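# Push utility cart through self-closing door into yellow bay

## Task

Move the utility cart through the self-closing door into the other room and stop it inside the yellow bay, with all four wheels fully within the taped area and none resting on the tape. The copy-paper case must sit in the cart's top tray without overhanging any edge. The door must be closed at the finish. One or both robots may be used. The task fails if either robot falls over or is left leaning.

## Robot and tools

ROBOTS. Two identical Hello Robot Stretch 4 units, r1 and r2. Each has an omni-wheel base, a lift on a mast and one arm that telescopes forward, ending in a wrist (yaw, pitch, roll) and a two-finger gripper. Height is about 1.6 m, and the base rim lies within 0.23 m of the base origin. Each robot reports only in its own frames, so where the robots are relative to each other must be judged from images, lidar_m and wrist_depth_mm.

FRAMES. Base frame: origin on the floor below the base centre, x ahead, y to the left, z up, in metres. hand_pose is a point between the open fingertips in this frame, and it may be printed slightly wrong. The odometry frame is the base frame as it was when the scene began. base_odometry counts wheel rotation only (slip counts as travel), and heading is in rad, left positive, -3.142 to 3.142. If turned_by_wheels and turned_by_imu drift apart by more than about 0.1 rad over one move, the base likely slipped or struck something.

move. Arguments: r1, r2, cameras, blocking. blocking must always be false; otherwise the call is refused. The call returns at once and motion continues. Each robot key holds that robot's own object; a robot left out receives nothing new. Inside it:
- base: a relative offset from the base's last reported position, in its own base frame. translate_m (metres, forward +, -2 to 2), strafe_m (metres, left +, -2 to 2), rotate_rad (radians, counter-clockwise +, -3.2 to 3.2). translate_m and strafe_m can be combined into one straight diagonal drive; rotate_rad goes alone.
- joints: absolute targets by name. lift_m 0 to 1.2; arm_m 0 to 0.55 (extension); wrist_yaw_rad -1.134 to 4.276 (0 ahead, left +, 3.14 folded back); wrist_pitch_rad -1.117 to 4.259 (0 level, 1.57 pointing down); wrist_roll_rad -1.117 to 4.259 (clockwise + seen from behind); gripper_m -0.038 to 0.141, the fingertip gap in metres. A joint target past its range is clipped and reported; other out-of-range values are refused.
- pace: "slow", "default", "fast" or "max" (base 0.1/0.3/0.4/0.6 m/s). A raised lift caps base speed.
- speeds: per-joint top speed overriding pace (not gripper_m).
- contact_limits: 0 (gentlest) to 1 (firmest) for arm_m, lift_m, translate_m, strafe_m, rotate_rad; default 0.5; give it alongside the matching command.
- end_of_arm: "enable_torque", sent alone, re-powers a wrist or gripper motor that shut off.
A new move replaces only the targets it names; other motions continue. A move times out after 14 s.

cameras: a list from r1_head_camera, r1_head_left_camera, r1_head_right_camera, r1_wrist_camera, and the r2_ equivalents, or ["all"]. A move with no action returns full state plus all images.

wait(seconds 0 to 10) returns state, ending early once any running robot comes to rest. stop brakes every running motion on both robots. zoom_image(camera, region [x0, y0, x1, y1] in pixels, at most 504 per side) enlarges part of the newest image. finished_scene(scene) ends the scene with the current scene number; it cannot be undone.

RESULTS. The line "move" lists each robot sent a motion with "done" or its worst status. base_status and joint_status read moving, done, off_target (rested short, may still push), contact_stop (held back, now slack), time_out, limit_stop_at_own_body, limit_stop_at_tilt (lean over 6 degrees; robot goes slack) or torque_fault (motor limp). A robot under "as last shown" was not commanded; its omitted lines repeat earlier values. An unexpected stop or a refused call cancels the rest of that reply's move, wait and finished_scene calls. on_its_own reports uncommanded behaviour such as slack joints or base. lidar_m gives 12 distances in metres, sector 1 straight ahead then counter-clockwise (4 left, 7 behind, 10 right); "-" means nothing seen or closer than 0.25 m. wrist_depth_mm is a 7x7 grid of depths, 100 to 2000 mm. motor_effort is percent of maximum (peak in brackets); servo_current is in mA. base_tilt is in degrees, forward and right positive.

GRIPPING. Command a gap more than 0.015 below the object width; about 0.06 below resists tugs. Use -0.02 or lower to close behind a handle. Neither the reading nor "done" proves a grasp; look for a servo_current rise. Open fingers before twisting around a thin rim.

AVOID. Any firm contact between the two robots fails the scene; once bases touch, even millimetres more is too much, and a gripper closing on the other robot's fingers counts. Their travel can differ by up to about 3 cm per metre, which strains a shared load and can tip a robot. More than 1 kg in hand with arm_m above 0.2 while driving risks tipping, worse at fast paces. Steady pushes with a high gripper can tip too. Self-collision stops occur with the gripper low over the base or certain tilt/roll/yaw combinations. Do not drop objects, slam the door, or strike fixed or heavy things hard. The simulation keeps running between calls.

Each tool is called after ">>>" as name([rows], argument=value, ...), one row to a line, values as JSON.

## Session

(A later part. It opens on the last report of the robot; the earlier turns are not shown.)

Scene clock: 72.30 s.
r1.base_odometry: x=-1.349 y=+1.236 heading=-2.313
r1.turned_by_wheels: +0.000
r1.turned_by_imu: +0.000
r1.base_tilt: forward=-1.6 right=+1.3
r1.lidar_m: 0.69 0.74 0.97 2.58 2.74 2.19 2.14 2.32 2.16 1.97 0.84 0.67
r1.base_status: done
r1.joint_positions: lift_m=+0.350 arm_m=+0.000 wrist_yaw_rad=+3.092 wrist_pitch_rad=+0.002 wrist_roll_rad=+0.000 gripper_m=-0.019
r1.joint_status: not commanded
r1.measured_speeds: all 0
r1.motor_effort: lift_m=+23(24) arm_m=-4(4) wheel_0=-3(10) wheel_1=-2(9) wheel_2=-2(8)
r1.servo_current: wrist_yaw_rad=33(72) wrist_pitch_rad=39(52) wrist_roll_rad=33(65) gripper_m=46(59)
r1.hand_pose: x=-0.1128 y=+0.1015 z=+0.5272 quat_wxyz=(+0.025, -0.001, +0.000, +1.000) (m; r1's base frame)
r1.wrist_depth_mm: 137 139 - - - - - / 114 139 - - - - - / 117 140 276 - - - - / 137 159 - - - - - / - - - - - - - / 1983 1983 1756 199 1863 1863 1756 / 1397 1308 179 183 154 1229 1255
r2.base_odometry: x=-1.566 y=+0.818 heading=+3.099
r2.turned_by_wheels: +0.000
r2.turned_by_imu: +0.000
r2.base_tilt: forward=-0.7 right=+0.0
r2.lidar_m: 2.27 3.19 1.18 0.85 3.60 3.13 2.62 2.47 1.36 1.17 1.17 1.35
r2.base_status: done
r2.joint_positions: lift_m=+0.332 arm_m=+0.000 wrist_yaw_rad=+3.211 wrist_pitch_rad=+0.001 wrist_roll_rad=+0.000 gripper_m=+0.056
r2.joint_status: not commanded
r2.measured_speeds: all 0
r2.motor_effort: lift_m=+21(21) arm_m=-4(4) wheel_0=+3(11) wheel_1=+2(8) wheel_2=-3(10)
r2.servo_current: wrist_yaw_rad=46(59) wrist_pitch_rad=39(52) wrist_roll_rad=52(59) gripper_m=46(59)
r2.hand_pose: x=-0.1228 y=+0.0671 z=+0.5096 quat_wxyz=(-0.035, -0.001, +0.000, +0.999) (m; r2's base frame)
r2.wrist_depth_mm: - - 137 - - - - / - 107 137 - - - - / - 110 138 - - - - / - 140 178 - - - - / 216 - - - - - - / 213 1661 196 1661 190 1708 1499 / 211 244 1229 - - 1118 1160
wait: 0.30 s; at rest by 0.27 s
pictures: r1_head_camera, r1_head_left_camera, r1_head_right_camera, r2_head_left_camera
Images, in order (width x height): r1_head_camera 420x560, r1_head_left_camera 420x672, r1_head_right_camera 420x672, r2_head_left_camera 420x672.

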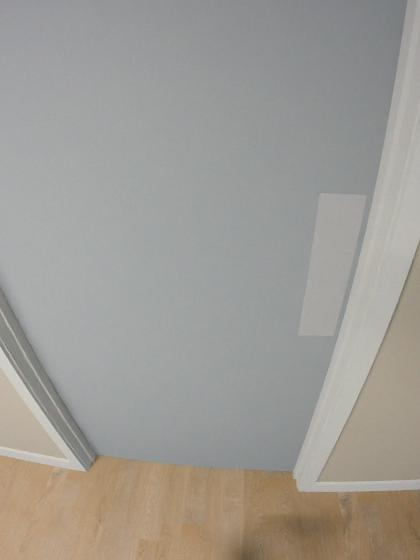

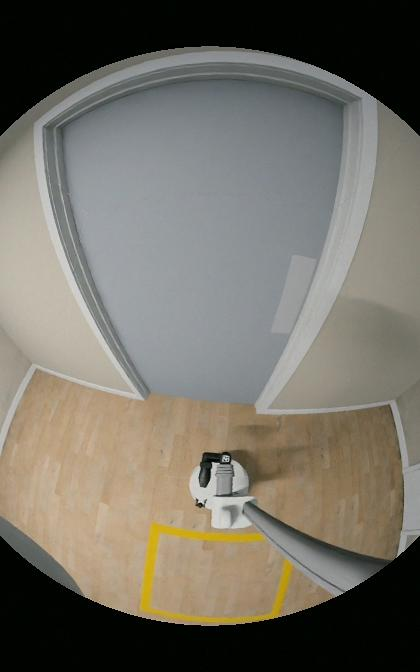

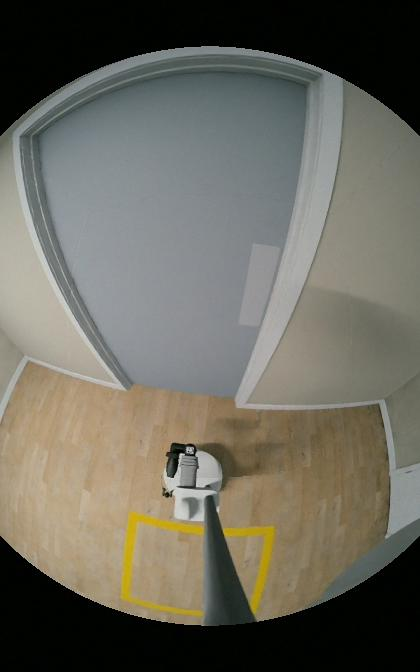

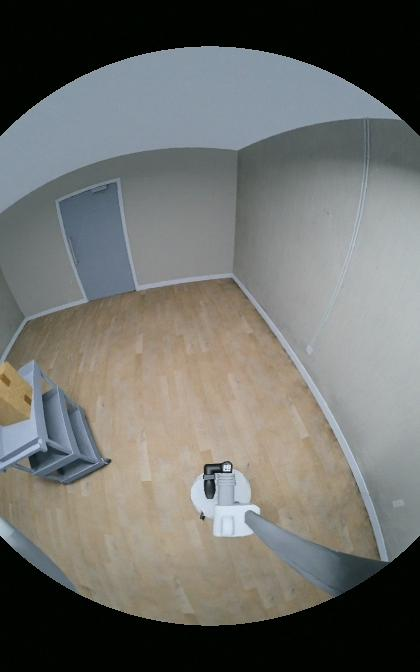

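>>> move(r1={"base":{"translate_m":0.5},"pace":"slow","contact_limits":{"translate_m":0.95}}, r2={"base":{"translate_m":1.25}}, blocking=false)

>>> wait(seconds=6)

>>> wait(seconds=6)

>>> wait(seconds=0.3, cameras=["r1_head_left_camera","r2_head_left_camera"])

Scene clock: 83.10 s.
move: r1 moving; r2 moving
r1.base_odometry: x=-1.358 y=+1.227 heading=-2.312
r1.turned_by_wheels: +0.000
r1.turned_by_imu: +0.000
r1.base_tilt: forward=-1.6 right=+1.3
r1.lidar_m: 0.68 0.73 0.92 2.58 2.75 2.22 2.17 2.34 2.17 1.94 0.83 0.66
r1.base_status: translate_m moving
r1.joint_positions: lift_m=+0.350 arm_m=+0.000 wrist_yaw_rad=+3.092 wrist_pitch_rad=+0.002 wrist_roll_rad=+0.000 gripper_m=-0.019
r1.joint_status: not commanded
r1.measured_speeds: translate_m=+0.048 strafe_m=+0.000 rotate_rad=+0.000 lift_m=+0.000 arm_m=+0.000 wrist_yaw_rad=+0.000 wrist_pitch_rad=+0.000 wrist_roll_rad=+0.000
r1.motor_effort: lift_m=+23(24) arm_m=-4(4) wheel_0=+6(6) wheel_1=+3(5) wheel_2=-6(8)
r1.servo_current: wrist_yaw_rad=46(59) wrist_pitch_rad=39(46) wrist_roll_rad=52(65) gripper_m=52(59)
r1.contact_limits: translate_m 0.95
r1.hand_pose: x=-0.1128 y=+0.1015 z=+0.5272 quat_wxyz=(+0.025, -0.001, +0.000, +1.000) (m; r1's base frame)
r1.wrist_depth_mm: 136 139 - - - - - / 114 139 - - - - - / 117 140 276 - - - - / 137 159 - - - - - / - - - - - - - / 1983 1983 1756 199 1863 1808 1808 / 1397 1308 179 183 154 1229 1281
r2.base_odometry: x=-1.598 y=+0.819 heading=+3.099
r2.turned_by_wheels: +0.000
r2.turned_by_imu: +0.001
r2.base_tilt: forward=-0.7 right=+0.1
r2.lidar_m: 2.24 3.15 1.19 0.87 3.60 3.16 2.65 2.49 1.38 1.15 1.15 1.33
r2.base_status: translate_m moving
r2.joint_positions: lift_m=+0.332 arm_m=+0.000 wrist_yaw_rad=+3.211 wrist_pitch_rad=+0.001 wrist_roll_rad=+0.000 gripper_m=+0.056
r2.joint_status: not commanded
r2.measured_speeds: translate_m=+0.122 strafe_m=+0.001 rotate_rad=-0.001 lift_m=+0.000 arm_m=+0.000 wrist_yaw_rad=+0.000 wrist_pitch_rad=+0.000 wrist_roll_rad=+0.000
r2.motor_effort: lift_m=+21(21) arm_m=-4(4) wheel_0=+2(10) wheel_1=+6(8) wheel_2=-12(13)
r2.servo_current: wrist_yaw_rad=46(52) wrist_pitch_rad=39(46) wrist_roll_rad=52(65) gripper_m=52(52)
r2.hand_pose: x=-0.1228 y=+0.0671 z=+0.5096 quat_wxyz=(-0.035, -0.001, +0.000, +0.999) (m; r2's base frame)
r2.wrist_depth_mm: - - 137 - - - - / - 107 137 - - - - / - 110 138 - - - - / - 140 178 - - - - / 216 - - - - - - / 213 1708 196 1661 190 1708 1537 / 211 245 1205 - - 1118 1118
pictures: none

Scene clock: 88.27 s.
earlier move: r1 moving; r2 done
r1.base_odometry: x=-1.683 y=+0.872 heading=-2.313
r1.turned_by_wheels: +0.000
r1.turned_by_imu: +0.000
r1.base_tilt: forward=-1.6 right=+1.3
r1.lidar_m: 0.25 0.25 0.32 0.70 2.72 2.72 2.66 2.84 2.22 0.48 0.28 0.25
r1.base_status: translate_m moving
r1.joint_positions: lift_m=+0.350 arm_m=+0.000 wrist_yaw_rad=+3.092 wrist_pitch_rad=+0.002 wrist_roll_rad=+0.000 gripper_m=-0.019
r1.joint_status: not commanded
r1.measured_speeds: translate_m=+0.035 strafe_m=+0.000 rotate_rad=-0.001 lift_m=+0.000 arm_m=+0.000 wrist_yaw_rad=+0.000 wrist_pitch_rad=+0.000 wrist_roll_rad=+0.000
r1.motor_effort: lift_m=+24(24) arm_m=-3(4) wheel_0=+2(7) wheel_1=+3(6) wheel_2=-1(8)
r1.servo_current: wrist_yaw_rad=33(72) wrist_pitch_rad=39(52) wrist_roll_rad=46(72) gripper_m=52(59)
r1.contact_limits: translate_m 0.95
r1.hand_pose: x=-0.1128 y=+0.1015 z=+0.5272 quat_wxyz=(+0.025, -0.001, +0.000, +1.000) (m; r1's base frame)
r1.wrist_depth_mm: 136 139 - - - - - / 114 139 - - - - - / 117 140 276 - - - - / 137 159 - - - - - / - - - - - - - / 1983 1921 1808 199 1921 1863 1756 / 1430 1308 178 184 154 1229 1281
r2.base_odometry: x=-2.815 y=+0.871 heading=+3.099
r2.turned_by_wheels: +0.000
r2.turned_by_imu: +0.002
r2.base_tilt: forward=-0.7 right=+0.0
r2.lidar_m: 1.61 1.98 2.30 3.83 1.44 1.46 3.83 1.72 0.98 0.81 0.81 0.94
r2.base_status: done
r2.joint_positions: lift_m=+0.332 arm_m=+0.000 wrist_yaw_rad=+3.211 wrist_pitch_rad=+0.001 wrist_roll_rad=+0.000 gripper_m=+0.056
r2.joint_status: not commanded
r2.measured_speeds: all 0
r2.motor_effort: lift_m=+21(21) arm_m=-4(4) wheel_0=+2(11) wheel_1=+3(9) wheel_2=-3(14)
r2.servo_current: wrist_yaw_rad=39(65) wrist_pitch_rad=39(52) wrist_roll_rad=46(65) gripper_m=46(59)
r2.hand_pose: x=-0.1228 y=+0.0671 z=+0.5096 quat_wxyz=(-0.035, -0.001, +0.000, +0.999) (m; r2's base frame)
r2.wrist_depth_mm: - - 137 - - - - / - 107 137 - - - - / - 110 138 - - - - / - 140 178 - - - - / 216 - - - - - - / 213 1661 196 1708 190 1708 1576 / 211 245 1229 - - 1118 1118
wait: 5.17 of 6 s (r2 has come to rest)
pictures: none

Scene clock: 88.90 s.
earlier move: r1 done
r1.base_odometry: x=-1.687 y=+0.868 heading=-2.313
r1.turned_by_wheels: +0.000
r1.turned_by_imu: +0.000
r1.base_tilt: forward=-1.6 right=+1.3
r1.lidar_m: 0.25 0.25 0.32 0.72 2.70 2.70 2.66 2.88 2.23 0.45 0.27 0.25
r1.base_status: done
r1.joint_positions: lift_m=+0.350 arm_m=+0.000 wrist_yaw_rad=+3.092 wrist_pitch_rad=+0.002 wrist_roll_rad=+0.000 gripper_m=-0.019
r1.joint_status: not commanded
r1.measured_speeds: all 0
r1.motor_effort: lift_m=+23(24) arm_m=-3(4) wheel_0=+3(7) wheel_1=+2(6) wheel_2=-2(8)
r1.servo_current: wrist_yaw_rad=52(72) wrist_pitch_rad=46(52) wrist_roll_rad=59(72) gripper_m=52(59)
r1.contact_limits: translate_m 0.95
r1.hand_pose: x=-0.1128 y=+0.1015 z=+0.5272 quat_wxyz=(+0.025, -0.001, +0.000, +1.000) (m; r1's base frame)
r1.wrist_depth_mm: 136 138 - - - - - / 114 139 - - - - - / 117 140 277 - - - - / 137 159 - - - - - / - - - - - - - / 1983 - 1756 197 1863 1863 1808 / 1366 1308 179 183 154 1229 1281
r2.base_odometry: x=-2.815 y=+0.871 heading=+3.099
r2.turned_by_wheels: +0.000
r2.turned_by_imu: +0.000
r2.base_tilt: forward=-0.7 right=+0.1
r2.lidar_m: 1.60 1.98 2.32 3.84 1.45 1.47 3.85 1.75 0.98 0.81 0.81 0.94
r2.base_status: done
r2.joint_positions: lift_m=+0.332 arm_m=+0.000 wrist_yaw_rad=+3.211 wrist_pitch_rad=+0.001 wrist_roll_rad=+0.000 gripper_m=+0.056
r2.joint_status: not commanded
r2.measured_speeds: all 0
r2.motor_effort: lift_m=+21(21) arm_m=-4(4) wheel_0=+1(11) wheel_1=+3(9) wheel_2=-3(14)
r2.servo_current: wrist_yaw_rad=33(65) wrist_pitch_rad=39(52) wrist_roll_rad=59(65) gripper_m=46(59)
r2.hand_pose: x=-0.1228 y=+0.0671 z=+0.5096 quat_wxyz=(-0.035, -0.001, +0.000, +0.999) (m; r2's base frame)
r2.wrist_depth_mm: - - 137 - - - - / - 107 138 - - - - / - 110 139 - - - - / - 140 179 - - - - / 215 - - - - - - / 213 1661 196 1708 190 1708 1537 / 211 244 1205 - - 1118 1138
wait: 0.63 of 6 s (r1 has come to rest)
pictures: none

Scene clock: 89.20 s.
r1.base_odometry: x=-1.687 y=+0.868 heading=-2.313
r1.turned_by_wheels: +0.000
r1.turned_by_imu: +0.000
r1.base_tilt: forward=-1.5 right=+1.3
r1.lidar_m: 0.25 0.25 0.32 0.69 2.71 2.72 2.66 2.84 2.22 0.46 0.29 0.25
r1.base_status: done
r1.joint_positions: lift_m=+0.350 arm_m=+0.000 wrist_yaw_rad=+3.092 wrist_pitch_rad=+0.002 wrist_roll_rad=+0.000 gripper_m=-0.019
r1.joint_status: not commanded
r1.measured_speeds: all 0
r1.motor_effort: lift_m=+23(24) arm_m=-4(4) wheel_0=+2(7) wheel_1=+2(6) wheel_2=-3(8)
r1.servo_current: wrist_yaw_rad=59(72) wrist_pitch_rad=46(52) wrist_roll_rad=33(72) gripper_m=52(59)
r1.contact_limits: translate_m 0.95
r1.hand_pose: x=-0.1128 y=+0.1015 z=+0.5272 quat_wxyz=(+0.025, -0.001, +0.000, +1.000) (m; r1's base frame)
r1.wrist_depth_mm: 136 138 - - - - - / 114 139 - - - - - / 117 140 277 - - - - / 137 159 - - - - - / - - - - - - - / 1921 1921 1808 200 1863 1921 1808 / 1366 1308 179 184 154 1255 1281
r2.base_odometry: x=-2.815 y=+0.871 heading=+3.099
r2.turned_by_wheels: +0.000
r2.turned_by_imu: +0.000
r2.base_tilt: forward=-0.7 right=+0.0
r2.lidar_m: 1.59 1.99 2.30 3.85 1.46 1.45 3.83 1.76 0.98 0.81 0.81 0.93
r2.base_status: done
r2.joint_positions: lift_m=+0.332 arm_m=+0.000 wrist_yaw_rad=+3.211 wrist_pitch_rad=+0.001 wrist_roll_rad=+0.000 gripper_m=+0.056
r2.joint_status: not commanded
r2.measured_speeds: all 0
r2.motor_effort: lift_m=+21(21) arm_m=-4(4) wheel_0=+2(11) wheel_1=+3(9) wheel_2=-2(14)
r2.servo_current: wrist_yaw_rad=52(65) wrist_pitch_rad=39(52) wrist_roll_rad=52(65) gripper_m=52(59)
r2.hand_pose: x=-0.1228 y=+0.0671 z=+0.5096 quat_wxyz=(-0.035, -0.001, +0.000, +0.999) (m; r2's base frame)
r2.wrist_depth_mm: - - 137 - - - - / - 107 137 - - - - / - 110 138 - - - - / - 140 178 - - - - / 216 - - - - - - / 212 1708 196 1661 190 1756 1537 / 211 245 1205 - - 1118 1138
wait: 0.30 s; at rest by 0.27 s
pictures: r1_head_left_camera, r2_head_left_camera
Images, in order (width x height): r1_head_left_camera 420x672, r2_head_left_camera 420x672.

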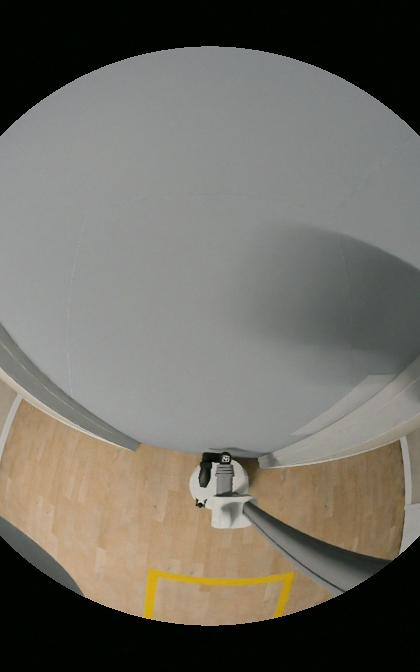

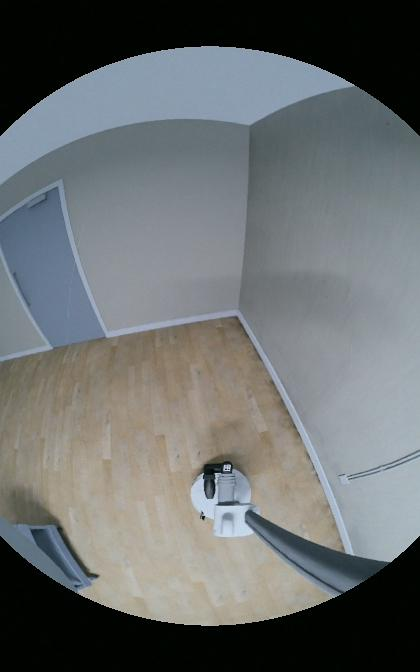

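>>> move(r1={"base":{"translate_m":0.38},"pace":"slow","contact_limits":{"translate_m":0.95}}, r2={"base":{"rotate_rad":-2.88}}, blocking=false)

>>> wait(seconds=6)

>>> wait(seconds=5)

>>> wait(seconds=0.3, cameras=["r1_head_left_camera","r1_head_right_camera","r2_head_left_camera","r2_head_camera"])

Scene clock: 99.90 s.
move: r1 moving; r2 moving
r1.base_odometry: x=-1.695 y=+0.858 heading=-2.312
r1.turned_by_wheels: +0.000
r1.turned_by_imu: +0.000
r1.base_tilt: forward=-1.6 right=+1.2
r1.lidar_m: - 0.25 0.31 0.71 2.70 2.74 2.67 2.88 2.23 0.39 0.26 0.25
r1.base_status: translate_m moving
r1.joint_positions: lift_m=+0.350 arm_m=+0.000 wrist_yaw_rad=+3.092 wrist_pitch_rad=+0.002 wrist_roll_rad=+0.000 gripper_m=-0.019
r1.joint_status: not commanded
r1.measured_speeds: translate_m=+0.048 strafe_m=+0.000 rotate_rad=-0.001 lift_m=+0.000 arm_m=+0.000 wrist_yaw_rad=+0.000 wrist_pitch_rad=+0.000 wrist_roll_rad=+0.000
r1.motor_effort: lift_m=+24(24) arm_m=-4(4) wheel_0=+5(7) wheel_1=+4(6) wheel_2=-5(6)
r1.servo_current: wrist_yaw_rad=33(65) wrist_pitch_rad=39(52) wrist_roll_rad=46(59) gripper_m=52(59)
r1.contact_limits: translate_m 0.95
r1.hand_pose: x=-0.1128 y=+0.1015 z=+0.5272 quat_wxyz=(+0.025, -0.001, +0.000, +1.000) (m; r1's base frame)
r1.wrist_depth_mm: 136 138 - - - - - / 114 139 - - - - - / 117 139 276 - - - - / 137 159 - - - - - / - - - - - - - / 1921 - 1756 198 1863 1863 1756 / 1366 1308 179 184 154 1229 1281
r2.base_odometry: x=-2.815 y=+0.871 heading=+2.847
r2.turned_by_wheels: -0.252
r2.turned_by_imu: -0.244
r2.base_tilt: forward=-0.7 right=+0.1
r2.lidar_m: 1.17 1.97 2.05 2.80 1.52 1.46 3.96 3.40 1.20 0.84 0.81 0.84
r2.base_status: rotate_rad moving
r2.joint_positions: lift_m=+0.332 arm_m=+0.000 wrist_yaw_rad=+3.211 wrist_pitch_rad=+0.001 wrist_roll_rad=+0.000 gripper_m=+0.056
r2.joint_status: not commanded
r2.measured_speeds: translate_m=-0.002 strafe_m=+0.000 rotate_rad=-0.979 lift_m=+0.000 arm_m=+0.000 wrist_yaw_rad=+0.000 wrist_pitch_rad=+0.000 wrist_roll_rad=+0.000
r2.motor_effort: lift_m=+21(21) arm_m=-4(4) wheel_0=+8(12) wheel_1=+9(10) wheel_2=+11(11)
r2.servo_current: wrist_yaw_rad=39(65) wrist_pitch_rad=39(46) wrist_roll_rad=33(52) gripper_m=46(52)
r2.hand_pose: x=-0.1228 y=+0.0671 z=+0.5096 quat_wxyz=(-0.035, -0.001, +0.000, +0.999) (m; r2's base frame)
r2.wrist_depth_mm: - - 137 - - - - / - 107 137 - - - 1281 / - 111 138 - - - - / - 140 178 - - - - / 216 - - - - - - / 213 1661 196 1708 190 1576 1430 / 211 245 1229 - - 1098 1138
pictures: none

Scene clock: 102.13 s.
earlier move: r1 moving; r2 done
r1.base_odometry: x=-1.838 y=+0.703 heading=-2.311
r1.turned_by_wheels: +0.001
r1.turned_by_imu: +0.007
r1.base_tilt: forward=-1.6 right=+1.3
r1.lidar_m: 0.25 0.25 0.25 0.45 2.72 2.92 2.87 2.95 0.31 0.29 0.43 0.25
r1.base_status: translate_m moving
r1.joint_positions: lift_m=+0.350 arm_m=+0.000 wrist_yaw_rad=+3.101 wrist_pitch_rad=+0.002 wrist_roll_rad=+0.000 gripper_m=-0.019
r1.joint_status: not commanded
r1.measured_speeds: translate_m=+0.100 strafe_m=-0.001 rotate_rad=+0.001 lift_m=+0.000 arm_m=+0.000 wrist_yaw_rad=+0.000 wrist_pitch_rad=+0.000 wrist_roll_rad=+0.000
r1.motor_effort: lift_m=+22(24) arm_m=+8(8) wheel_0=+17(21) wheel_1=+13(15) wheel_2=-14(21)
r1.servo_current: wrist_yaw_rad=78(85) wrist_pitch_rad=33(52) wrist_roll_rad=46(72) gripper_m=52(59)
r1.contact_limits: translate_m 0.95
r1.hand_pose: x=-0.1141 y=+0.0990 z=+0.5273 quat_wxyz=(+0.020, -0.001, +0.000, +1.000) (m; r1's base frame)
r1.wrist_depth_mm: - 135 - - - - - / - 135 - - - - - / 105 136 189 - - - - / 120 136 270 - - - - / - - - - - - - / 1983 - 1756 198 1921 1808 1921 / 1397 1336 171 165 154 1255 1281
r2.base_odometry: x=-2.815 y=+0.871 heading=+0.220
r2.turned_by_wheels: -2.627
r2.turned_by_imu: -2.557
r2.base_tilt: forward=-0.7 right=+0.0
r2.lidar_m: 3.26 1.16 0.86 0.79 0.85 1.18 1.99 2.09 2.49 1.49 1.45 3.98
r2.base_status: done
r2.joint_positions: lift_m=+0.332 arm_m=+0.000 wrist_yaw_rad=+3.211 wrist_pitch_rad=+0.001 wrist_roll_rad=+0.000 gripper_m=+0.056
r2.joint_status: not commanded
r2.measured_speeds: all 0
r2.motor_effort: lift_m=+21(21) arm_m=-4(4) wheel_0=+4(12) wheel_1=+2(11) wheel_2=+3(11)
r2.servo_current: wrist_yaw_rad=39(65) wrist_pitch_rad=39(46) wrist_roll_rad=46(65) gripper_m=52(59)
r2.hand_pose: x=-0.1228 y=+0.0671 z=+0.5097 quat_wxyz=(-0.035, -0.001, +0.000, +0.999) (m; r2's base frame)
r2.wrist_depth_mm: - - 137 - - - - / - 107 137 - - - - / - 110 139 - - - - / - 140 178 - - - - / 216 - - - - - - / 213 1708 196 1661 190 1576 1308 / 211 245 1255 - - 1118 1078
wait: 2.23 of 6 s (r2 has come to rest)
pictures: none

Scene clock: 104.47 s.
earlier move: r1 done
r1.base_odometry: x=-1.943 y=+0.588 heading=-2.312
r1.turned_by_wheels: -0.001
r1.turned_by_imu: +0.004
r1.base_tilt: forward=-1.6 right=+1.3
r1.lidar_m: 0.25 - 0.25 0.32 2.77 3.06 3.03 3.25 0.32 0.59 2.37 0.30
r1.base_status: done
r1.joint_positions: lift_m=+0.350 arm_m=+0.000 wrist_yaw_rad=+3.102 wrist_pitch_rad=+0.002 wrist_roll_rad=+0.000 gripper_m=-0.019
r1.joint_status: not commanded
r1.measured_speeds: all 0
r1.motor_effort: lift_m=+22(24) arm_m=+9(9) wheel_0=+10(21) wheel_1=+12(16) wheel_2=-11(21)
r1.servo_current: wrist_yaw_rad=59(98) wrist_pitch_rad=39(52) wrist_roll_rad=46(72) gripper_m=52(59)
r1.contact_limits: translate_m 0.95
r1.hand_pose: x=-0.1142 y=+0.0988 z=+0.5273 quat_wxyz=(+0.020, -0.001, +0.000, +1.000) (m; r1's base frame)
r1.wrist_depth_mm: - 136 - - - - - / - 136 - - - - - / 106 136 185 - - - - / 120 137 276 - - - - / - - - - - - - / - 1921 1808 198 1863 1808 1808 / 1430 1308 179 183 162 1255 1308
r2.base_odometry: x=-2.815 y=+0.871 heading=+0.220
r2.turned_by_wheels: +0.000
r2.turned_by_imu: +0.000
r2.base_tilt: forward=-0.7 right=+0.0
r2.lidar_m: 3.27 1.18 0.83 0.81 0.84 1.19 1.98 2.07 2.31 1.48 1.44 3.99
r2.base_status: done
r2.joint_positions: lift_m=+0.332 arm_m=+0.000 wrist_yaw_rad=+3.211 wrist_pitch_rad=+0.001 wrist_roll_rad=+0.000 gripper_m=+0.056
r2.joint_status: not commanded
r2.measured_speeds: all 0
r2.motor_effort: lift_m=+21(21) arm_m=-4(5) wheel_0=+4(12) wheel_1=+2(11) wheel_2=+4(11)
r2.servo_current: wrist_yaw_rad=46(65) wrist_pitch_rad=39(46) wrist_roll_rad=39(65) gripper_m=46(59)
r2.hand_pose: x=-0.1228 y=+0.0671 z=+0.5097 quat_wxyz=(-0.035, -0.001, +0.000, +0.999) (m; r2's base frame)
r2.wrist_depth_mm: - - 137 - - - - / - 107 138 - - - - / - 110 138 - - - - / - 140 178 - - - - / 216 - - - - - - / 213 1708 196 1661 190 1618 1281 / 211 243 1229 - - 1118 1078
wait: 2.33 of 5 s (r1 has come to rest)
pictures: none

Scene clock: 104.77 s.
r1.base_odometry: x=-1.943 y=+0.588 heading=-2.312
r1.turned_by_wheels: +0.000
r1.turned_by_imu: +0.000
r1.base_tilt: forward=-1.7 right=+1.3
r1.lidar_m: 0.25 - 0.25 0.31 2.79 3.10 3.02 3.26 0.32 0.61 2.35 0.27
r1.base_status: done
r1.joint_positions: lift_m=+0.350 arm_m=+0.000 wrist_yaw_rad=+3.102 wrist_pitch_rad=+0.002 wrist_roll_rad=+0.000 gripper_m=-0.019
r1.joint_status: not commanded
r1.measured_speeds: all 0
r1.motor_effort: lift_m=+22(24) arm_m=+9(9) wheel_0=+10(21) wheel_1=+12(16) wheel_2=-11(21)
r1.servo_current: wrist_yaw_rad=78(98) wrist_pitch_rad=39(52) wrist_roll_rad=46(72) gripper_m=52(59)
r1.contact_limits: translate_m 0.95
r1.hand_pose: x=-0.1142 y=+0.0988 z=+0.5273 quat_wxyz=(+0.020, -0.001, +0.000, +1.000) (m; r1's base frame)
r1.wrist_depth_mm: - 136 - - - - - / - 136 - - - - - / 105 136 186 - - - - / 120 137 276 - - - - / - - - - - - - / - 1983 1808 198 1863 1863 1808 / 1397 1308 179 183 161 1229 1308
r2.base_odometry: x=-2.815 y=+0.871 heading=+0.220
r2.turned_by_wheels: +0.000
r2.turned_by_imu: +0.000
r2.base_tilt: forward=-0.7 right=+0.1
r2.lidar_m: 3.26 1.20 0.84 0.79 0.82 1.14 1.97 2.03 2.31 1.48 1.43 3.98
r2.base_status: done
r2.joint_positions: lift_m=+0.332 arm_m=+0.000 wrist_yaw_rad=+3.211 wrist_pitch_rad=+0.001 wrist_roll_rad=+0.000 gripper_m=+0.056
r2.joint_status: not commanded
r2.measured_speeds: all 0
r2.motor_effort: lift_m=+21(21) arm_m=-4(5) wheel_0=+4(12) wheel_1=+3(11) wheel_2=+4(11)
r2.servo_current: wrist_yaw_rad=39(65) wrist_pitch_rad=39(46) wrist_roll_rad=46(65) gripper_m=46(59)
r2.hand_pose: x=-0.1228 y=+0.0671 z=+0.5097 quat_wxyz=(-0.035, -0.001, +0.000, +0.999) (m; r2's base frame)
r2.wrist_depth_mm: - - 137 - - - - / - 107 137 - - - - / - 110 138 - - - - / - 140 179 - - - - / 216 - - - - - - / 213 1708 196 1661 190 1576 1281 / 211 244 1205 - - 1118 1060
wait: 0.30 s; at rest by 0.27 s
pictures: r1_head_left_camera, r1_head_right_camera, r2_head_camera, r2_head_left_camera
Images, in order (width x height): r1_head_left_camera 420x672, r1_head_right_camera 420x672, r2_head_camera 420x560, r2_head_left_camera 420x672.

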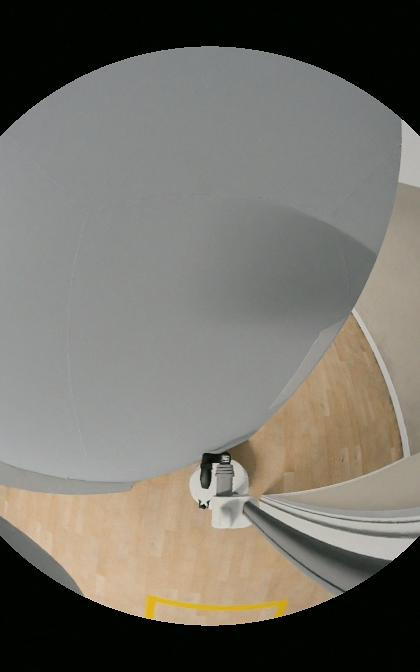

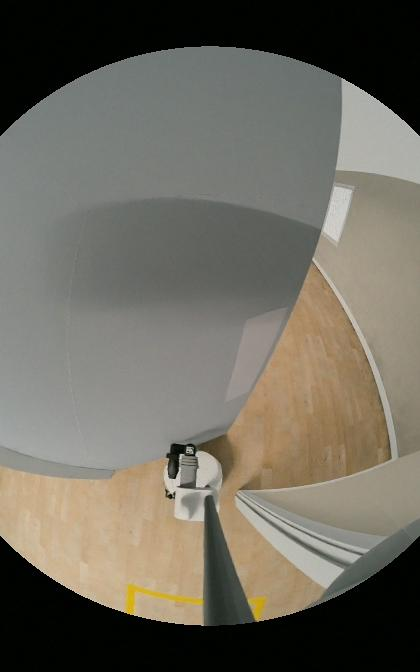

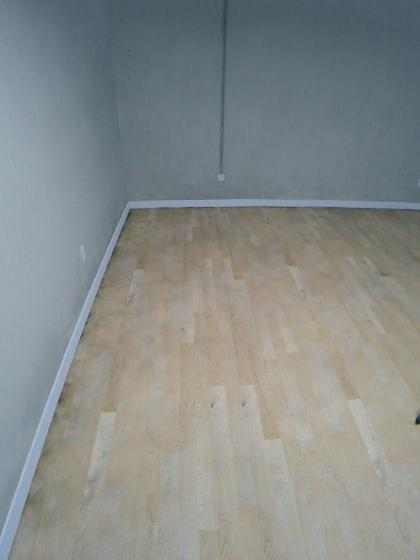

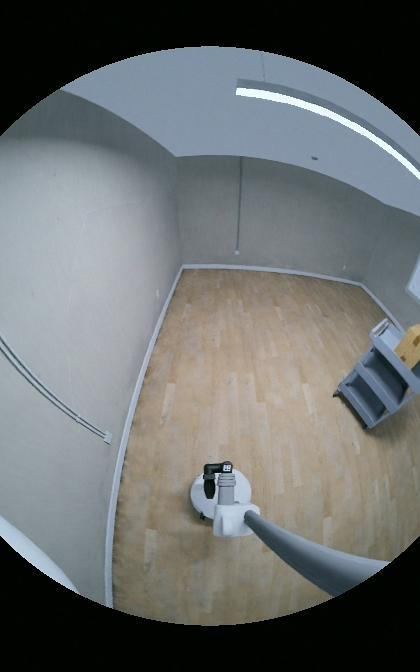

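>>> move(blocking=false, r1={"base":{"translate_m":0.36,"strafe_m":0.13},"pace":"slow","contact_limits":{"translate_m":0.95}}, r2={"base":{"strafe_m":0.0},"joints":{"wrist_yaw_rad":0,"wrist_pitch_rad":0,"wrist_roll_rad":1.57,"gripper_m":0.14,"arm_m":0,"lift_m":0.332}})

>>> wait(seconds=5)

>>> wait(seconds=3, cameras=["all"])

Scene clock: 127.23 s.
move: r1 moving; r2 moving
r1.base_odometry: x=-1.948 y=+0.575 heading=-2.311
r1.turned_by_wheels: +0.001
r1.turned_by_imu: +0.001
r1.base_tilt: forward=-1.6 right=+1.2
r1.lidar_m: 0.25 - 0.25 0.34 0.71 3.12 3.05 3.28 0.34 0.65 2.37 0.28
r1.base_status: translate_m moving; strafe_m moving
r1.joint_positions: lift_m=+0.350 arm_m=+0.000 wrist_yaw_rad=+3.102 wrist_pitch_rad=+0.002 wrist_roll_rad=+0.000 gripper_m=-0.019
r1.joint_status: not commanded
r1.measured_speeds: translate_m=+0.048 strafe_m=+0.018 rotate_rad=+0.000 lift_m=+0.000 arm_m=+0.000 wrist_yaw_rad=+0.000 wrist_pitch_rad=+0.000 wrist_roll_rad=+0.000
r1.motor_effort: lift_m=+22(22) arm_m=+9(9) wheel_0=+13(13) wheel_1=+15(17) wheel_2=-16(17)
r1.servo_current: wrist_yaw_rad=78(91) wrist_pitch_rad=39(46) wrist_roll_rad=52(52) gripper_m=46(52)
r1.contact_limits: translate_m 0.95
r1.hand_pose: x=-0.1142 y=+0.0988 z=+0.5273 quat_wxyz=(+0.020, -0.001, +0.000, +1.000) (m; r1's base frame)
r1.wrist_depth_mm: - 136 - - - - - / - 136 - - - - - / 107 136 189 - - - - / 120 136 274 - - - - / - - - - - - - / - 1983 1756 200 1863 1808 1808 / 1397 1308 180 183 162 1229 1308
r2.base_odometry: x=-2.815 y=+0.871 heading=+0.220
r2.turned_by_wheels: +0.000
r2.turned_by_imu: +0.000
r2.base_tilt: forward=-0.7 right=+0.0
r2.lidar_m: 3.27 1.20 0.85 0.80 0.85 1.18 1.97 2.05 2.30 1.49 1.44 3.97
r2.base_status: done
r2.joint_positions: lift_m=+0.332 arm_m=+0.000 wrist_yaw_rad=+2.650 wrist_pitch_rad=+0.001 wrist_roll_rad=+0.588 gripper_m=+0.075
r2.joint_status: lift_m moving; arm_m moving; wrist_yaw_rad moving; wrist_pitch_rad moving; wrist_roll_rad moving; gripper_m moving
r2.measured_speeds: translate_m=+0.000 strafe_m=+0.000 rotate_rad=+0.000 lift_m=+0.000 arm_m=+0.000 wrist_yaw_rad=-1.736 wrist_pitch_rad=+0.000 wrist_roll_rad=+1.820
r2.motor_effort: lift_m=+21(22) arm_m=-4(7) wheel_0=+0(3) wheel_1=+0(3) wheel_2=+0(2)
r2.servo_current: wrist_yaw_rad=85(143) wrist_pitch_rad=59(59) wrist_roll_rad=72(104) gripper_m=104(117)
r2.hand_pose: x=-0.0419 y=+0.2133 z=+0.5097 quat_wxyz=(+0.233, +0.070, +0.281, +0.928) (m; r2's base frame)
r2.wrist_depth_mm: - - - - - - - / - - - - - - - / - - - - - - - / - - - - - - - / 258 - - - - - - / 245 - 190 1983 189 976 831 / - - 1863 - 1025 820 715
pictures: none

Scene clock: 129.17 s.
earlier move: r1 moving; r2 done
r1.base_odometry: x=-2.019 y=+0.406 heading=-2.312
r1.turned_by_wheels: -0.001
r1.turned_by_imu: +0.001
r1.base_tilt: forward=-1.6 right=+1.3
r1.lidar_m: 0.25 0.25 0.25 0.25 0.47 3.24 3.21 0.53 0.50 1.60 2.43 0.42
r1.base_status: translate_m moving; strafe_m moving
r1.joint_positions: lift_m=+0.350 arm_m=+0.000 wrist_yaw_rad=+3.102 wrist_pitch_rad=+0.002 wrist_roll_rad=+0.000 gripper_m=-0.019
r1.joint_status: not commanded
r1.measured_speeds: translate_m=+0.094 strafe_m=+0.036 rotate_rad=-0.004 lift_m=+0.000 arm_m=+0.000 wrist_yaw_rad=+0.000 wrist_pitch_rad=+0.000 wrist_roll_rad=+0.000
r1.motor_effort: lift_m=+22(22) arm_m=+9(9) wheel_0=+5(13) wheel_1=+12(17) wheel_2=-12(17)
r1.servo_current: wrist_yaw_rad=72(91) wrist_pitch_rad=52(52) wrist_roll_rad=52(72) gripper_m=46(59)
r1.contact_limits: translate_m 0.95
r1.hand_pose: x=-0.1142 y=+0.0988 z=+0.5273 quat_wxyz=(+0.020, -0.001, +0.000, +1.000) (m; r1's base frame)
r1.wrist_depth_mm: - 136 - - - - - / - 136 - - - - - / 106 136 189 - - - - / 121 137 256 - - - - / - - - - - - - / - 1983 1756 199 1863 1863 1863 / 1430 1308 179 184 162 1229 1281
r2.base_odometry: x=-2.815 y=+0.871 heading=+0.220
r2.turned_by_wheels: +0.000
r2.turned_by_imu: +0.000
r2.base_tilt: forward=-0.7 right=+0.1
r2.lidar_m: 3.26 1.17 0.85 0.81 0.83 1.15 1.98 2.09 2.06 1.47 1.45 3.97
r2.base_status: done
r2.joint_positions: lift_m=+0.332 arm_m=+0.000 wrist_yaw_rad=+0.003 wrist_pitch_rad=+0.001 wrist_roll_rad=+1.568 gripper_m=+0.140
r2.joint_status: all done
r2.measured_speeds: all 0
r2.motor_effort: lift_m=+21(25) arm_m=-4(8) wheel_0=+0(3) wheel_1=+0(3) wheel_2=+0(2)
r2.servo_current: wrist_yaw_rad=52(176) wrist_pitch_rad=33(85) wrist_roll_rad=59(104) gripper_m=52(130)
r2.hand_pose: x=+0.4596 y=-0.0866 z=+0.5097 quat_wxyz=(+0.708, +0.706, +0.001, +0.001) (m; r2's base frame)
r2.wrist_depth_mm: - - - - - 991 699 / - - - - - 1025 691 / - - - - - 1025 707 / - - - - - 1025 707 / - - - - - 960 707 / - - - - 1618 854 707 / - - - - 1661 1078 699
wait: 1.93 of 5 s (r2 has come to rest)
pictures: none

Scene clock: 131.77 s.
earlier move: r1 done
r1.base_odometry: x=-2.090 y=+0.235 heading=-2.311
r1.turned_by_wheels: +0.000
r1.turned_by_imu: +0.001
r1.base_tilt: forward=-1.6 right=+1.3
r1.lidar_m: 0.28 0.25 - 0.25 0.33 3.42 3.38 0.64 0.66 2.36 2.50 3.67
r1.base_status: done
r1.joint_positions: lift_m=+0.350 arm_m=+0.000 wrist_yaw_rad=+3.093 wrist_pitch_rad=+0.002 wrist_roll_rad=+0.000 gripper_m=-0.019
r1.joint_status: not commanded
r1.measured_speeds: all 0
r1.motor_effort: lift_m=+22(22) arm_m=+4(9) wheel_0=+3(13) wheel_1=+9(17) wheel_2=-6(17)
r1.servo_current: wrist_yaw_rad=52(91) wrist_pitch_rad=46(52) wrist_roll_rad=13(72) gripper_m=52(59)
r1.contact_limits: translate_m 0.95
r1.hand_pose: x=-0.1129 y=+0.1014 z=+0.5273 quat_wxyz=(+0.024, -0.001, +0.000, +1.000) (m; r1's base frame)
r1.wrist_depth_mm: - 137 - - - - 647 / - 137 - - - - - / 111 138 209 - - - - / 127 138 - - - - - / - - - - - - - / 1983 1983 1808 198 1863 1921 1537 / 1366 1308 179 183 162 1255 1160
r2.base_odometry: x=-2.815 y=+0.871 heading=+0.220
r2.turned_by_wheels: +0.000
r2.turned_by_imu: +0.000
r2.base_tilt: forward=-0.6 right=+0.1
r2.lidar_m: 3.28 1.20 0.86 0.79 0.85 1.17 1.98 1.96 1.79 1.51 1.45 3.96
r2.base_status: done
r2.joint_positions: lift_m=+0.332 arm_m=+0.000 wrist_yaw_rad=+0.003 wrist_pitch_rad=+0.001 wrist_roll_rad=+1.568 gripper_m=+0.140
r2.joint_status: all done
r2.measured_speeds: all 0
r2.motor_effort: lift_m=+21(25) arm_m=-4(8) wheel_0=+0(3) wheel_1=+0(3) wheel_2=+0(2)
r2.servo_current: wrist_yaw_rad=52(176) wrist_pitch_rad=33(85) wrist_roll_rad=52(104) gripper_m=52(130)
r2.hand_pose: x=+0.4596 y=-0.0866 z=+0.5097 quat_wxyz=(+0.708, +0.706, +0.001, +0.001) (m; r2's base frame)
r2.wrist_depth_mm: - - - - - 1008 699 / - - - - - 1008 707 / - - - - - 1025 707 / - - - - - 1025 707 / - - - - - 960 707 / - - - - 1618 842 715 / - - - - 1661 1098 699
wait: 2.60 of 3 s (r1 has come to rest)
pictures: r1_head_camera, r1_head_left_camera, r1_head_right_camera, r1_wrist_camera, r2_head_camera, r2_head_left_camera, r2_head_right_camera, r2_wrist_camera
Images, in order (width x height): r1_head_camera 420x560, r1_head_left_camera 420x672, r1_head_right_camera 420x672, r1_wrist_camera 616x392, r2_head_camera 420x560, r2_head_left_camera 420x672, r2_head_right_camera 420x672, r2_wrist_camera 616x392.

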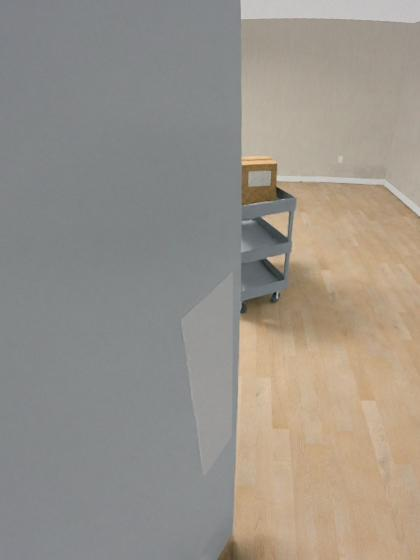

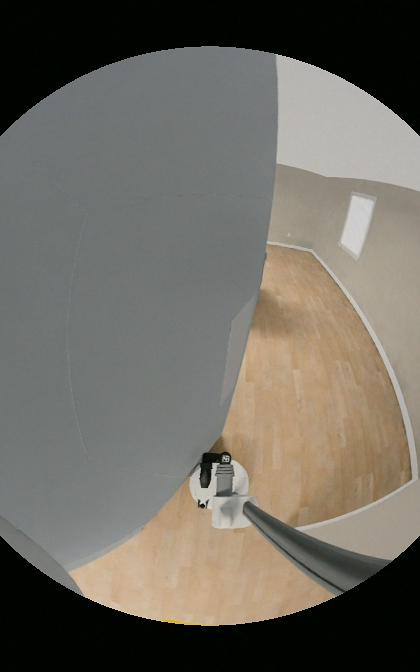

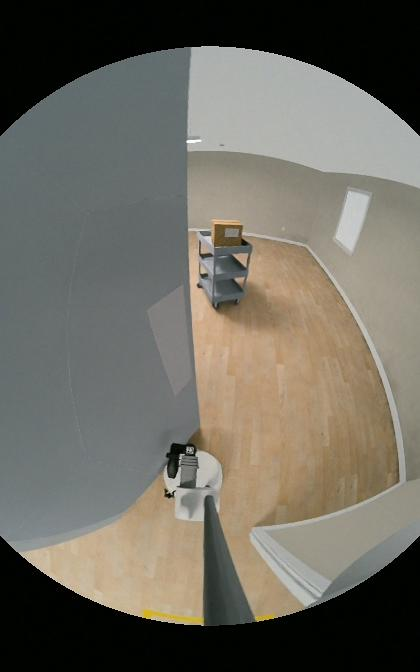

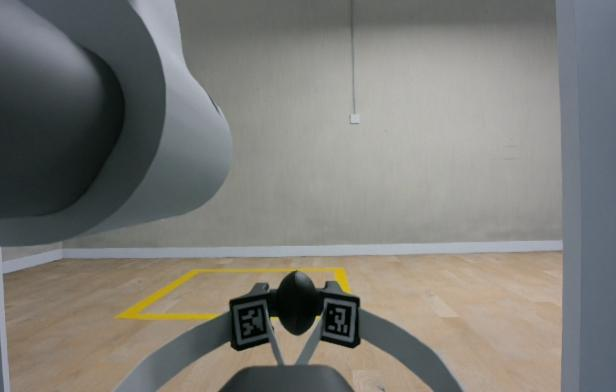

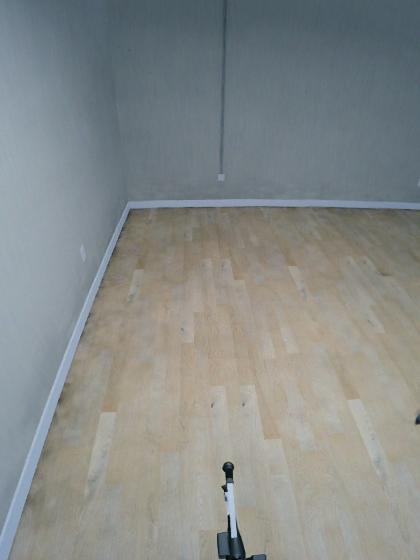

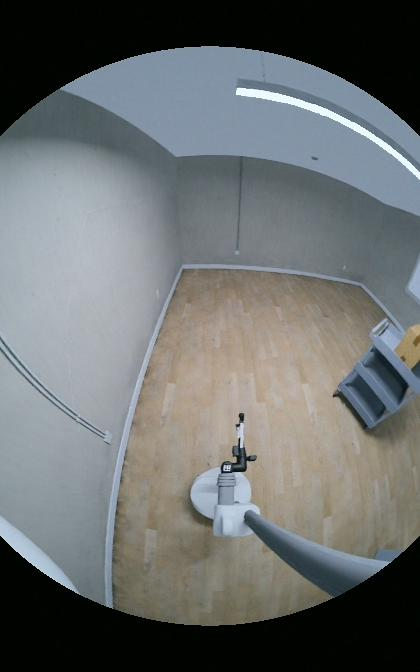

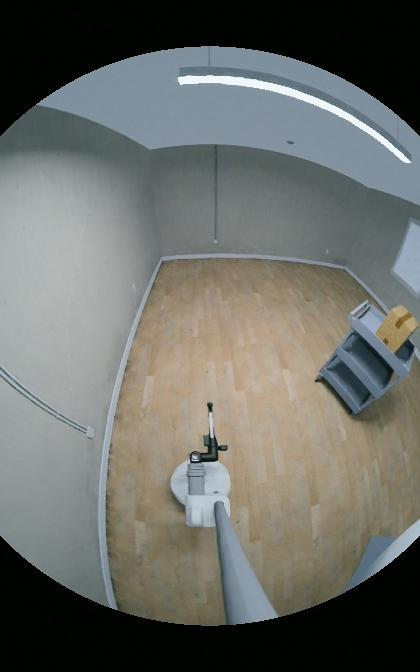

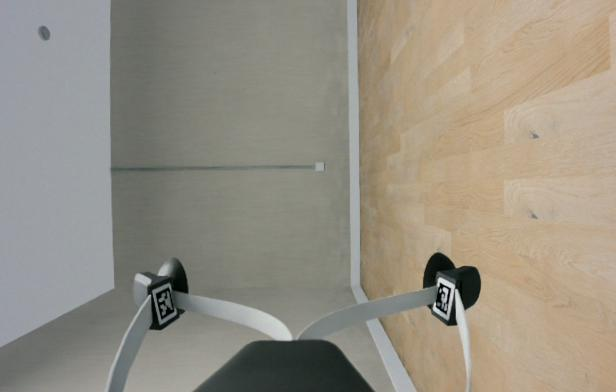

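>>> move(blocking=false, r1={"base":{"translate_m":0.33,"strafe_m":0.27},"pace":"slow","contact_limits":{"translate_m":0.95}}, r2={"base":{"strafe_m":-0.8}})

>>> wait(seconds=5)

>>> wait(seconds=4, cameras=["r1_head_right_camera","r1_head_left_camera","r1_head_camera","r2_head_right_camera","r2_head_left_camera"])

Scene clock: 138.60 s.
move: r1 moving; r2 moving
r1.base_odometry: x=-2.091 y=+0.221 heading=-2.312
r1.turned_by_wheels: -0.001
r1.turned_by_imu: -0.001
r1.base_tilt: forward=-1.6 right=+1.3
r1.lidar_m: 0.28 0.25 - 0.25 0.30 3.46 3.41 0.66 0.69 2.38 2.50 3.69
r1.base_status: translate_m moving; strafe_m moving
r1.joint_positions: lift_m=+0.350 arm_m=+0.000 wrist_yaw_rad=+3.093 wrist_pitch_rad=+0.002 wrist_roll_rad=+0.000 gripper_m=-0.019
r1.joint_status: not commanded
r1.measured_speeds: translate_m=+0.040 strafe_m=+0.033 rotate_rad=+0.000 lift_m=+0.000 arm_m=+0.000 wrist_yaw_rad=+0.000 wrist_pitch_rad=+0.000 wrist_roll_rad=+0.000
r1.motor_effort: lift_m=+22(22) arm_m=+5(5) wheel_0=-13(13) wheel_1=+14(16) wheel_2=-11(11)
r1.servo_current: wrist_yaw_rad=46(65) wrist_pitch_rad=52(52) wrist_roll_rad=52(65) gripper_m=52(59)
r1.contact_limits: translate_m 0.95
r1.hand_pose: x=-0.1129 y=+0.1014 z=+0.5273 quat_wxyz=(+0.024, -0.001, +0.000, +1.000) (m; r1's base frame)
r1.wrist_depth_mm: - 137 - - - - 634 / - 137 - - - - 647 / 111 138 210 - - - 647 / 127 138 - - - - 654 / - - - - - - 668 / 1921 1921 1808 198 1863 1808 654 / 1397 1281 178 184 162 1255 647
r2.base_odometry: x=-2.807 y=+0.835 heading=+0.220
r2.turned_by_wheels: +0.000
r2.turned_by_imu: +0.000
r2.base_tilt: forward=-0.7 right=+0.0
r2.lidar_m: 3.42 1.25 0.89 0.85 0.87 1.21 1.99 1.91 1.75 1.45 1.40 3.98
r2.base_status: strafe_m moving
r2.joint_positions: lift_m=+0.332 arm_m=+0.000 wrist_yaw_rad=+0.003 wrist_pitch_rad=+0.001 wrist_roll_rad=+1.568 gripper_m=+0.140
r2.joint_status: not commanded
r2.measured_speeds: translate_m=+0.000 strafe_m=-0.139 rotate_rad=+0.000 lift_m=+0.000 arm_m=+0.000 wrist_yaw_rad=+0.000 wrist_pitch_rad=+0.000 wrist_roll_rad=+0.000
r2.motor_effort: lift_m=+21(21) arm_m=-4(5) wheel_0=+7(12) wheel_1=-11(11) wheel_2=+0(1)
r2.servo_current: wrist_yaw_rad=46(59) wrist_pitch_rad=46(46) wrist_roll_rad=39(59) gripper_m=52(52)
r2.hand_pose: x=+0.4596 y=-0.0866 z=+0.5097 quat_wxyz=(+0.708, +0.706, +0.001, +0.001) (m; r2's base frame)
r2.wrist_depth_mm: - - - - - 991 699 / - - - - - 1008 691 / - - - - - 1025 699 / - - - - - 1008 707 / - - - - - 960 707 / - - - - 1576 831 715 / - - - - 1661 1098 699
pictures: none

Scene clock: 142.10 s.
earlier move: r1 moving; r2 done
r1.base_odometry: x=-2.109 y=-0.118 heading=-2.311
r1.turned_by_wheels: +0.001
r1.turned_by_imu: +0.003
r1.base_tilt: forward=-1.6 right=+1.3
r1.lidar_m: 1.20 0.26 0.25 - 0.25 0.35 3.66 0.99 1.08 2.61 2.79 1.68
r1.base_status: translate_m moving; strafe_m moving
r1.joint_positions: lift_m=+0.350 arm_m=+0.000 wrist_yaw_rad=+3.093 wrist_pitch_rad=+0.002 wrist_roll_rad=+0.000 gripper_m=-0.019
r1.joint_status: not commanded
r1.measured_speeds: translate_m=+0.077 strafe_m=+0.063 rotate_rad=-0.001 lift_m=+0.000 arm_m=+0.000 wrist_yaw_rad=+0.000 wrist_pitch_rad=+0.000 wrist_roll_rad=+0.000
r1.motor_effort: lift_m=+22(22) arm_m=+5(5) wheel_0=-6(13) wheel_1=+12(17) wheel_2=-6(11)
r1.servo_current: wrist_yaw_rad=46(65) wrist_pitch_rad=39(52) wrist_roll_rad=72(72) gripper_m=52(59)
r1.contact_limits: translate_m 0.95
r1.hand_pose: x=-0.1129 y=+0.1014 z=+0.5273 quat_wxyz=(+0.024, -0.001, +0.000, +1.000) (m; r1's base frame)
r1.wrist_depth_mm: - 137 - - - 253 - / - 137 - - - 256 177 / 110 138 209 - - 259 178 / 126 138 - - - 263 180 / - - - - - 263 181 / - 1921 1808 198 415 265 181 / 1397 1308 179 184 162 224 180
r2.base_odometry: x=-2.641 y=+0.090 heading=+0.220
r2.turned_by_wheels: +0.000
r2.turned_by_imu: +0.000
r2.base_tilt: forward=-0.7 right=+0.1
r2.lidar_m: 3.80 2.30 1.70 1.62 1.66 2.09 1.04 1.03 2.80 3.12 0.74 0.78
r2.base_status: done
r2.joint_positions: lift_m=+0.332 arm_m=+0.000 wrist_yaw_rad=+0.003 wrist_pitch_rad=+0.001 wrist_roll_rad=+1.568 gripper_m=+0.140
r2.joint_status: not commanded
r2.measured_speeds: all 0
r2.motor_effort: lift_m=+21(21) arm_m=-4(5) wheel_0=+2(14) wheel_1=-3(13) wheel_2=+0(2)
r2.servo_current: wrist_yaw_rad=46(65) wrist_pitch_rad=39(46) wrist_roll_rad=52(65) gripper_m=46(59)
r2.hand_pose: x=+0.4596 y=-0.0866 z=+0.5097 quat_wxyz=(+0.708, +0.706, +0.001, +0.001) (m; r2's base frame)
r2.wrist_depth_mm: - 615 - - - 917 691 / - - - - - 1008 699 / - - - - - 1008 707 / - - - - - 1025 707 / - - - - - 946 707 / - - - - 1576 831 699 / - - - - 1576 1078 699
wait: 3.50 of 5 s (r2 has come to rest)
pictures: none

Scene clock: 143.57 s.
earlier move: r1 done
r1.base_odometry: x=-2.113 y=-0.191 heading=-2.311
r1.turned_by_wheels: +0.000
r1.turned_by_imu: +0.000
r1.base_tilt: forward=-1.6 right=+1.3
r1.lidar_m: 1.11 0.26 0.25 - 0.25 0.29 3.92 1.08 1.18 2.66 2.85 1.62
r1.base_status: done
r1.joint_positions: lift_m=+0.350 arm_m=+0.000 wrist_yaw_rad=+3.093 wrist_pitch_rad=+0.002 wrist_roll_rad=+0.000 gripper_m=-0.019
r1.joint_status: not commanded
r1.measured_speeds: all 0
r1.motor_effort: lift_m=+22(22) arm_m=+4(5) wheel_0=-5(13) wheel_1=+7(17) wheel_2=-3(11)
r1.servo_current: wrist_yaw_rad=65(72) wrist_pitch_rad=46(52) wrist_roll_rad=39(72) gripper_m=52(59)
r1.contact_limits: translate_m 0.95
r1.hand_pose: x=-0.1129 y=+0.1014 z=+0.5273 quat_wxyz=(+0.024, -0.001, +0.000, +1.000) (m; r1's base frame)
r1.wrist_depth_mm: - 137 - - 404 227 - / - 137 - - 462 229 166 / 111 138 209 - 421 250 167 / 127 138 - - 424 234 168 / - - - - 430 236 169 / 1983 1921 1808 198 340 236 169 / 1366 1308 179 183 154 204 -
r2.base_odometry: x=-2.641 y=+0.090 heading=+0.220
r2.turned_by_wheels: +0.000
r2.turned_by_imu: +0.000
r2.base_tilt: forward=-0.6 right=+0.0
r2.lidar_m: 3.80 2.30 1.69 1.59 1.69 2.08 1.00 0.98 2.82 3.12 0.73 0.76
r2.base_status: done
r2.joint_positions: lift_m=+0.332 arm_m=+0.000 wrist_yaw_rad=+0.003 wrist_pitch_rad=+0.001 wrist_roll_rad=+1.568 gripper_m=+0.140
r2.joint_status: not commanded
r2.measured_speeds: all 0
r2.motor_effort: lift_m=+21(21) arm_m=-4(5) wheel_0=+2(14) wheel_1=-3(13) wheel_2=+0(2)
r2.servo_current: wrist_yaw_rad=46(65) wrist_pitch_rad=46(46) wrist_roll_rad=52(65) gripper_m=52(59)
r2.hand_pose: x=+0.4596 y=-0.0866 z=+0.5097 quat_wxyz=(+0.708, +0.706, +0.001, +0.001) (m; r2's base frame)
r2.wrist_depth_mm: - 615 - - - 931 691 / - - - - - 1008 691 / - - - - - 1008 699 / - - - - - 1025 707 / - - - - - 946 707 / - - - - 1618 854 707 / - - - - 1618 1098 707
wait: 1.47 of 4 s (r1 has come to rest)
pictures: r1_head_camera, r1_head_left_camera, r1_head_right_camera, r2_head_left_camera, r2_head_right_camera
Images, in order (width x height): r1_head_camera 420x560, r1_head_left_camera 420x672, r1_head_right_camera 420x672, r2_head_left_camera 420x672, r2_head_right_camera 420x672.

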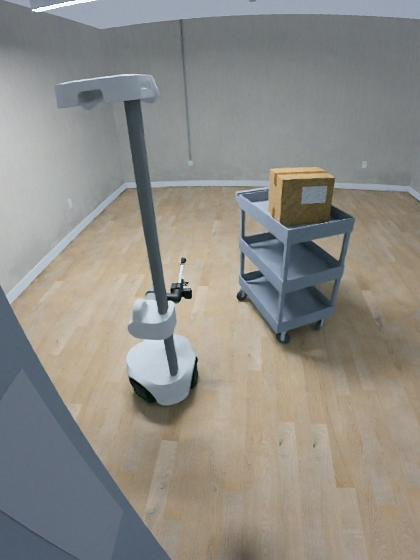

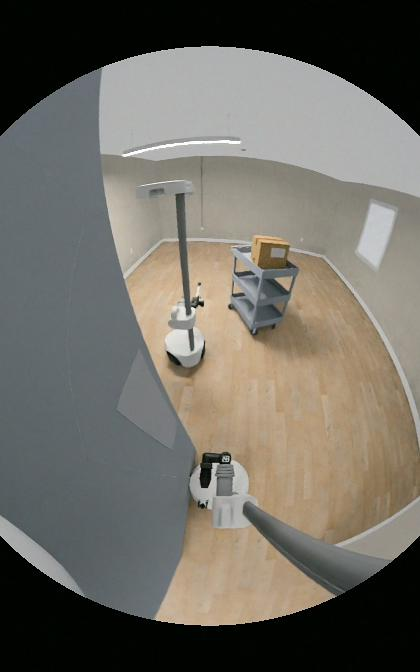

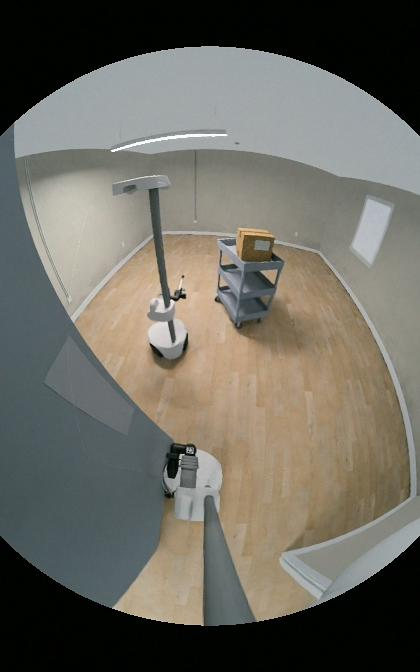

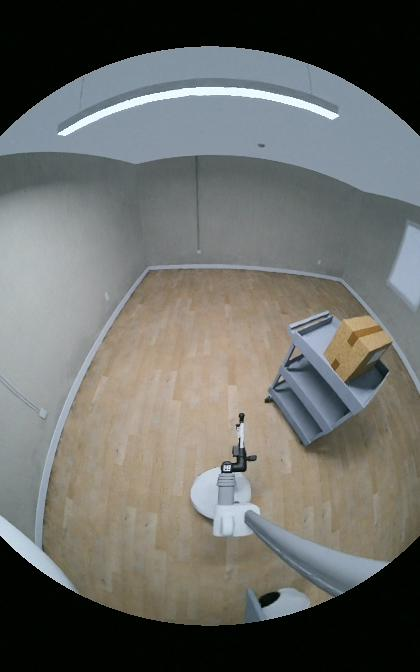

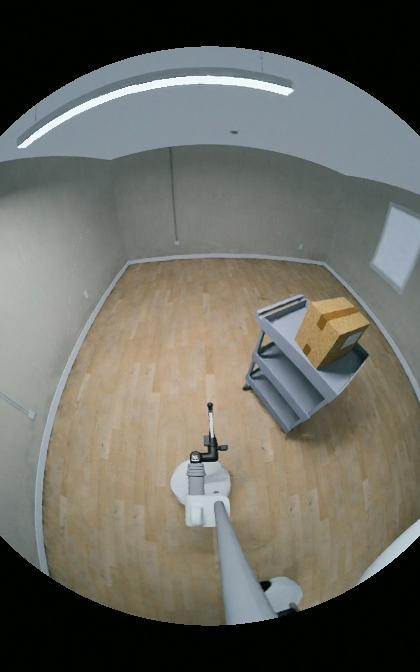

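>>> zoom_image(camera="r1_head_camera", region=[210, 140, 380, 360])

>>> zoom_image(camera="r2_head_right_camera", region=[220, 260, 400, 460])

Scaled by 2.291 from the camera's 420x560 image, which has a finer 600x800 frame.

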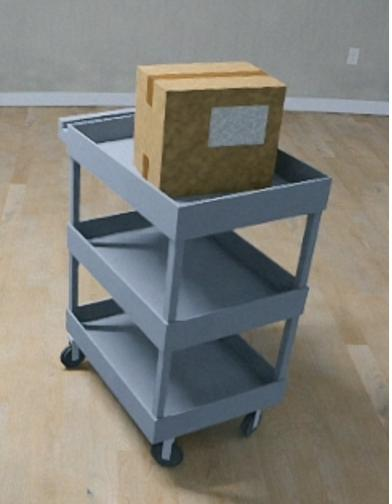

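Scaled by 2.520 from the camera's 420x672 image, which has a finer 600x960 frame.

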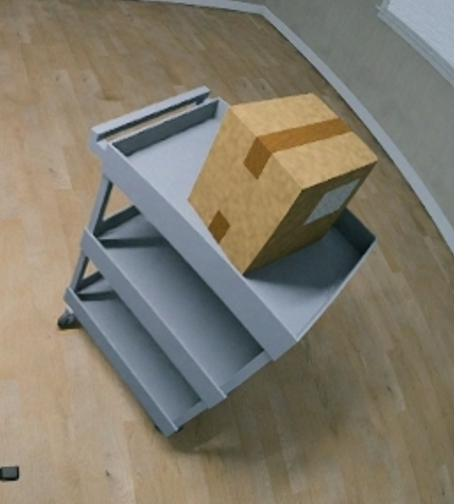

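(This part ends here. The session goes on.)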